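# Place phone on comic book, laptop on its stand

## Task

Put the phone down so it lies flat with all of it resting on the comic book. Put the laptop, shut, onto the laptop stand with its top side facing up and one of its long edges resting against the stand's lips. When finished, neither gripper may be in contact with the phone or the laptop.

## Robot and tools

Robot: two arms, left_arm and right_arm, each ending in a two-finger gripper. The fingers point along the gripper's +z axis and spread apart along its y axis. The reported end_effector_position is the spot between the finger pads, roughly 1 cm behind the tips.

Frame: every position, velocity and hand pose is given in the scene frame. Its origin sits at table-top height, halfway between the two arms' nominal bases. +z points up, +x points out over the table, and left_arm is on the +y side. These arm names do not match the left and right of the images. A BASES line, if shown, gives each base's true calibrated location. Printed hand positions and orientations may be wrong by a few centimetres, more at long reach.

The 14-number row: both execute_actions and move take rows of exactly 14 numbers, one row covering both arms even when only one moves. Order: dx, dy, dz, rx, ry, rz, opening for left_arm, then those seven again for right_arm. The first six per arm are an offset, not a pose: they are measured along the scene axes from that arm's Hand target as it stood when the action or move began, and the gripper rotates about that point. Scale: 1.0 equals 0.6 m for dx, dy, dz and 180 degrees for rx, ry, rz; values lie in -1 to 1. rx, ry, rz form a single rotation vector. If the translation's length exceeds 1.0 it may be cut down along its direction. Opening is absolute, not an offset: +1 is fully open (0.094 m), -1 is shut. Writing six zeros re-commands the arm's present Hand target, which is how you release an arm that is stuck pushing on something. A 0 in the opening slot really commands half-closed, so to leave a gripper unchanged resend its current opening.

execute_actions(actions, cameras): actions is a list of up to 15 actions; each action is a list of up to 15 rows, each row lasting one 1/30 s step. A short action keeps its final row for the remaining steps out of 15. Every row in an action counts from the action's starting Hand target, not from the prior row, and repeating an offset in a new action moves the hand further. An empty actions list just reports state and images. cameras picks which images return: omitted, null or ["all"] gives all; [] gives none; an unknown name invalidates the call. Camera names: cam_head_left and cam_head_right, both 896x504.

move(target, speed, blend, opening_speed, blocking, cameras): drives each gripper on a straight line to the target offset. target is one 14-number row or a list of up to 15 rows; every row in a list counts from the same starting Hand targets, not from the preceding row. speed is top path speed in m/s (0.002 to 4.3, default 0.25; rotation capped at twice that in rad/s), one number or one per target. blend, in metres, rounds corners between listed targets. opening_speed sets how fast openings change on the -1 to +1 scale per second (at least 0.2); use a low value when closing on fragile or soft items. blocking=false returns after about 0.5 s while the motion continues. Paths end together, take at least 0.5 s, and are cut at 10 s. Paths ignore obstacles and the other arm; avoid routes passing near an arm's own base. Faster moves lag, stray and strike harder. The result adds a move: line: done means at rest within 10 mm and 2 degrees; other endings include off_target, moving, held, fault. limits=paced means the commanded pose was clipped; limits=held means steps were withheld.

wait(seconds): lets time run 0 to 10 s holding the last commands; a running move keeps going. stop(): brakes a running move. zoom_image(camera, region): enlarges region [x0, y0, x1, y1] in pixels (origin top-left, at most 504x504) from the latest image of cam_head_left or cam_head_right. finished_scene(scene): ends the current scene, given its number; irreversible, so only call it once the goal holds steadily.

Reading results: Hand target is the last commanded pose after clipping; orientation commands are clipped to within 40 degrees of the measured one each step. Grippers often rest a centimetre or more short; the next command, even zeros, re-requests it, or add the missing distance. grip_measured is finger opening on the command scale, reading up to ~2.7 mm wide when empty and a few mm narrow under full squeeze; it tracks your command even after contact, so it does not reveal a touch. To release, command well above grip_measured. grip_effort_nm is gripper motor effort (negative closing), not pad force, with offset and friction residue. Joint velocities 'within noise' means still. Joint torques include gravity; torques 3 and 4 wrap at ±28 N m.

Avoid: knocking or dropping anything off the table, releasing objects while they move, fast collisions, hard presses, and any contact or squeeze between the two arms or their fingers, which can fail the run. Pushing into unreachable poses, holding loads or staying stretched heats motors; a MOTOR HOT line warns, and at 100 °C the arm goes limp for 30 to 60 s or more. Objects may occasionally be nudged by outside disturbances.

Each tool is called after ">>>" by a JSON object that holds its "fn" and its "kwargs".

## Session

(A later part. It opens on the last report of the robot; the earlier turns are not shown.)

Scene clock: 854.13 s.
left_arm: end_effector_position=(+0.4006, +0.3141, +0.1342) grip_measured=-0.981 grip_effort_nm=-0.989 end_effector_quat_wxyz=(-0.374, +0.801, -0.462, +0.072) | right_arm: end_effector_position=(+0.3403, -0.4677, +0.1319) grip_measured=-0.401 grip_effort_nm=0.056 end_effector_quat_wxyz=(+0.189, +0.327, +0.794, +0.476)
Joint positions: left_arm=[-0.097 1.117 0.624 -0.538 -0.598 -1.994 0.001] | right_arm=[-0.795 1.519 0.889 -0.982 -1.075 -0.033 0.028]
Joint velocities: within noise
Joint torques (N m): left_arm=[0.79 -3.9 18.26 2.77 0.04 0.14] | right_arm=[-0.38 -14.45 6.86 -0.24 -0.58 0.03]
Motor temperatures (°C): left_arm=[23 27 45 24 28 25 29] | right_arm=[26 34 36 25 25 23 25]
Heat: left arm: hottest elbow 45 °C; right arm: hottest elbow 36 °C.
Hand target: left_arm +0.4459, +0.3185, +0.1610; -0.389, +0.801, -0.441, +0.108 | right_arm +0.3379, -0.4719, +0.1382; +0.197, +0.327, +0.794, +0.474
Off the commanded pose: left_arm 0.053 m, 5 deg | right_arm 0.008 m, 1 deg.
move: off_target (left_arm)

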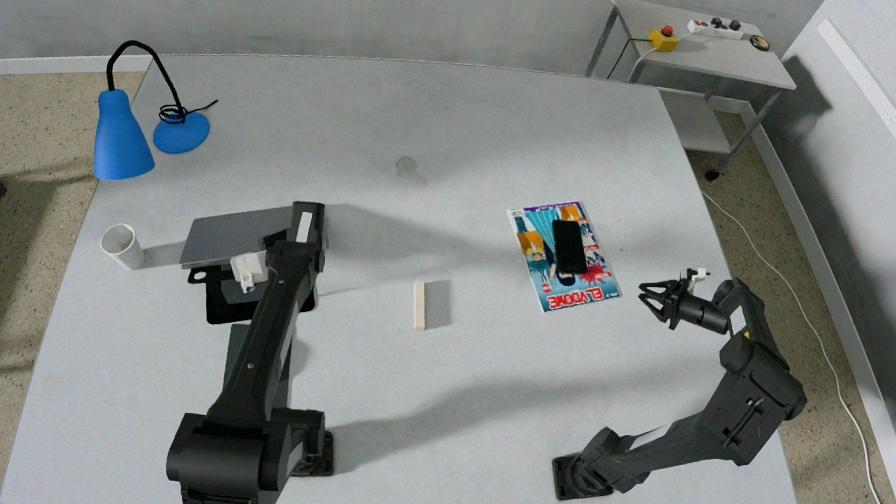

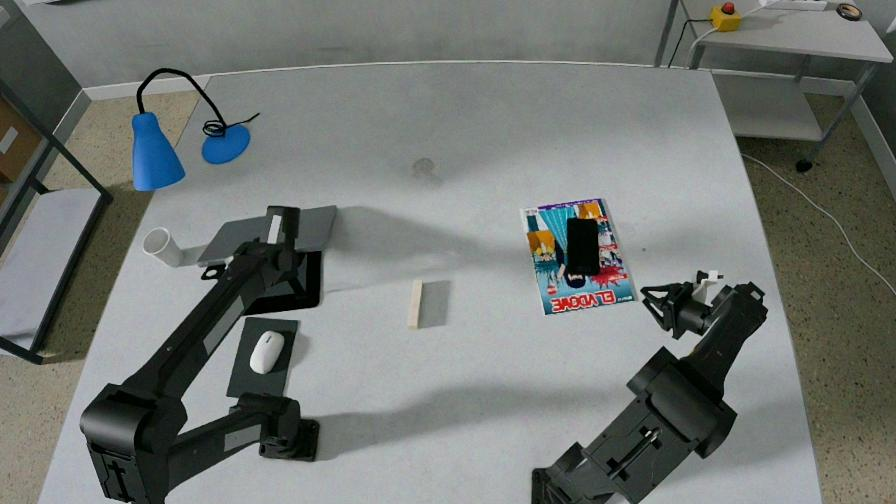

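>>> {"fn": "move", "kwargs": {"target": [0.06,0.01,0.0,0,0,0,-1,0,0,0,0,0,0,-0.4], "speed": 0.04}}

>>> {"fn": "zoom_image", "kwargs": {"camera": "cam_head_left", "region": [170, 180, 350, 330]}}

>>> {"fn": "zoom_image", "kwargs": {"camera": "cam_head_right", "region": [180, 180, 360, 330]}}

Scene clock: 859.50 s.
left_arm: end_effector_position=(+0.4369, +0.3197, +0.1349) grip_measured=-0.981 grip_effort_nm=-0.989 end_effector_quat_wxyz=(-0.373, +0.802, -0.461, +0.069) | right_arm: end_effector_position=(+0.3403, -0.4677, +0.1319) grip_measured=-0.401 grip_effort_nm=0.051 end_effector_quat_wxyz=(+0.189, +0.327, +0.794, +0.476)
Joint positions: left_arm=[-0.073 1.227 0.708 -0.507 -0.587 -1.973 0.001] | right_arm=[-0.795 1.519 0.889 -0.982 -1.075 -0.033 0.028]
Joint velocities: within noise
Joint torques (N m): left_arm=[0.44 -6.24 17.94 2.86 0.14 0.14] | right_arm=[-0.32 -14.45 6.86 -0.21 -0.58 0.02]
Motor temperatures (°C): left_arm=[23 27 46 24 28 25 29] | right_arm=[26 34 36 25 25 23 25]
Heat: left arm: hottest elbow 46 °C; right arm: hottest elbow 36 °C.
Hand target: left_arm +0.4820, +0.3245, +0.1609; -0.389, +0.801, -0.441, +0.108 | right_arm +0.3379, -0.4719, +0.1382; +0.197, +0.327, +0.794, +0.474
Off the commanded pose: left_arm 0.052 m, 5 deg | right_arm 0.008 m, 1 deg.
move: off_target (left_arm)

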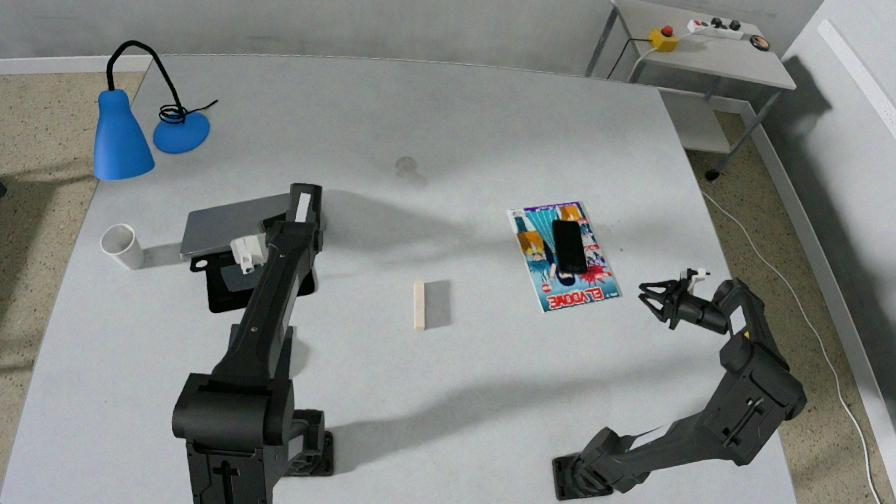

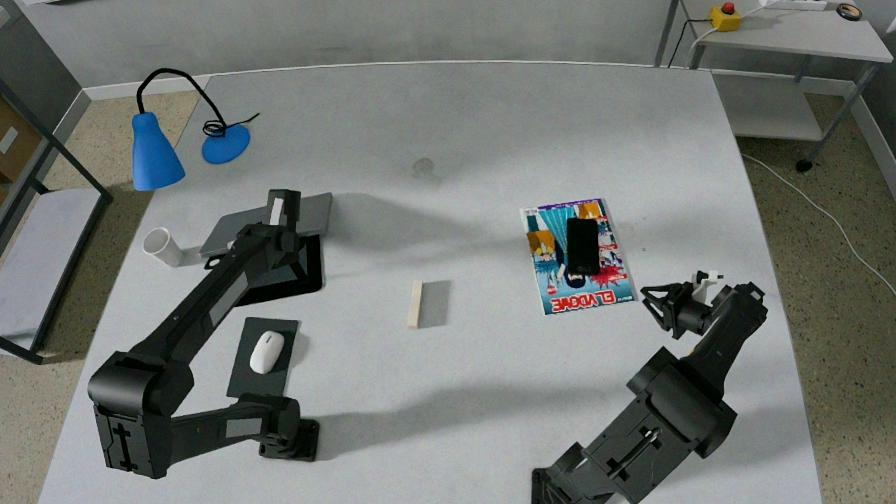

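Scaled by 2.800.

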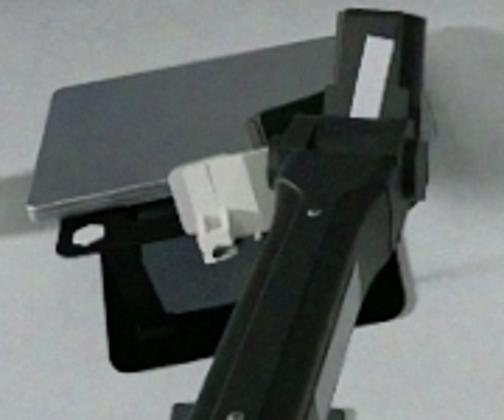

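Scaled by 2.800.

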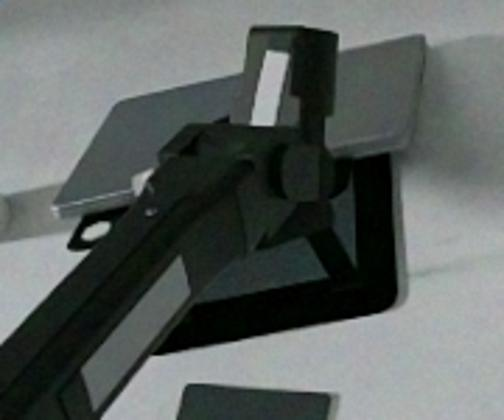

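>>> {"fn": "move", "kwargs": {"target": [[-0.13,-0.02,-0.02,0,0,0,-1,0,0,0,0,0,0,-0.4],[-0.2,-0.04,0.2,0,0,0,-1,0,0,0,0,0,0,-0.4],[-0.4,-0.3,0.3,0,0,-0.1,-1,0,0,0,0,0,0,-0.4]], "speed": 0.15}}

>>> {"fn": "zoom_image", "kwargs": {"camera": "cam_head_left", "region": [170, 170, 350, 320]}}

>>> {"fn": "zoom_image", "kwargs": {"camera": "cam_head_right", "region": [180, 170, 360, 320]}}

Scene clock: 867.70 s.
left_arm: end_effector_position=(+0.2420, +0.1528, +0.3064) grip_measured=-0.981 grip_effort_nm=-0.984 end_effector_quat_wxyz=(+0.294, -0.614, +0.705, -0.201) | right_arm: end_effector_position=(+0.3403, -0.4677, +0.1319) grip_measured=-0.401 grip_effort_nm=0.051 end_effector_quat_wxyz=(+0.189, +0.327, +0.794, +0.476)
Joint positions: left_arm=[-0.838 0.574 0.857 -1.363 -0.561 -2.099 0.001] | right_arm=[-0.795 1.519 0.889 -0.982 -1.075 -0.033 0.028]
Joint velocities: within noise
Joint torques (N m): left_arm=[-2.26 -0.56 17.58 0.7 -0.23 -0.05] | right_arm=[-0.38 -14.51 6.89 -0.23 -0.58 0.03]
Motor temperatures (°C): left_arm=[23 27 47 24 28 25 30] | right_arm=[26 34 36 25 25 23 25]
Heat: left arm: hottest elbow 47 °C; right arm: hottest elbow 36 °C.
Hand target: left_arm +0.2420, +0.1444, +0.3409; +0.367, -0.722, +0.561, -0.168 | right_arm +0.3379, -0.4719, +0.1382; +0.197, +0.327, +0.794, +0.474
Off the commanded pose: left_arm 0.036 m, 23 deg | right_arm 0.008 m, 1 deg.
joint sent to its limit (left arm) — joint 6 (wrist roll), lower limit. The joint targets are off in orientation, not in position.
move: off_target (left_arm)

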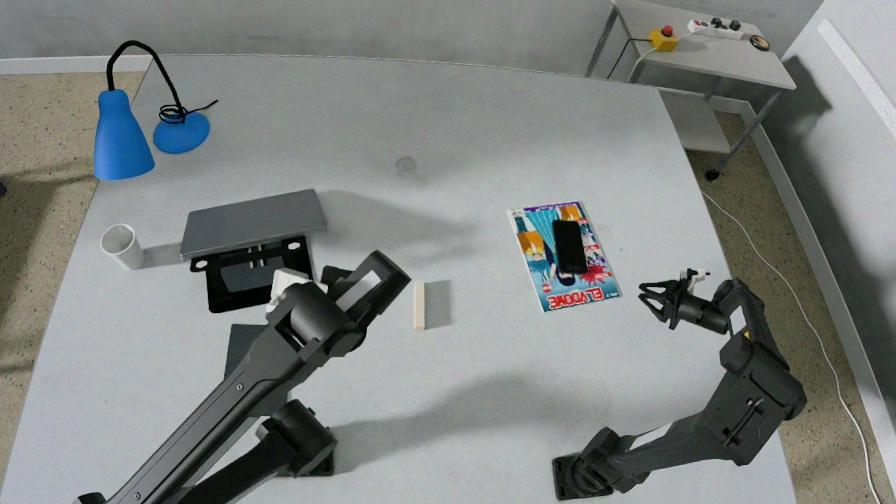

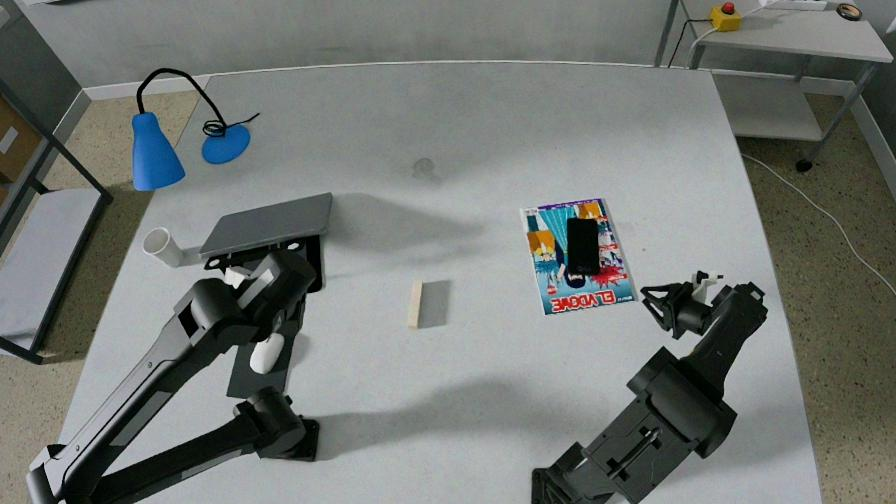

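Scaled by 2.800.

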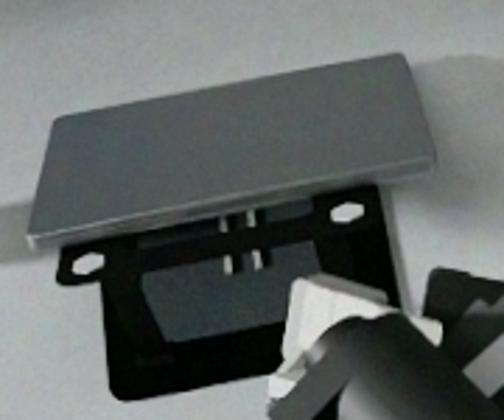

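Scaled by 2.800.

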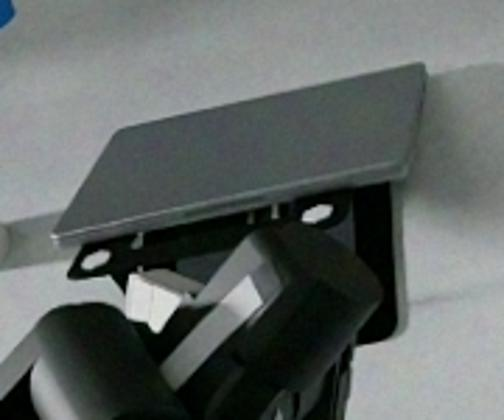

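>>> {"fn": "finished_scene", "kwargs": {"scene": 1}}

The scene is finished: the task was done.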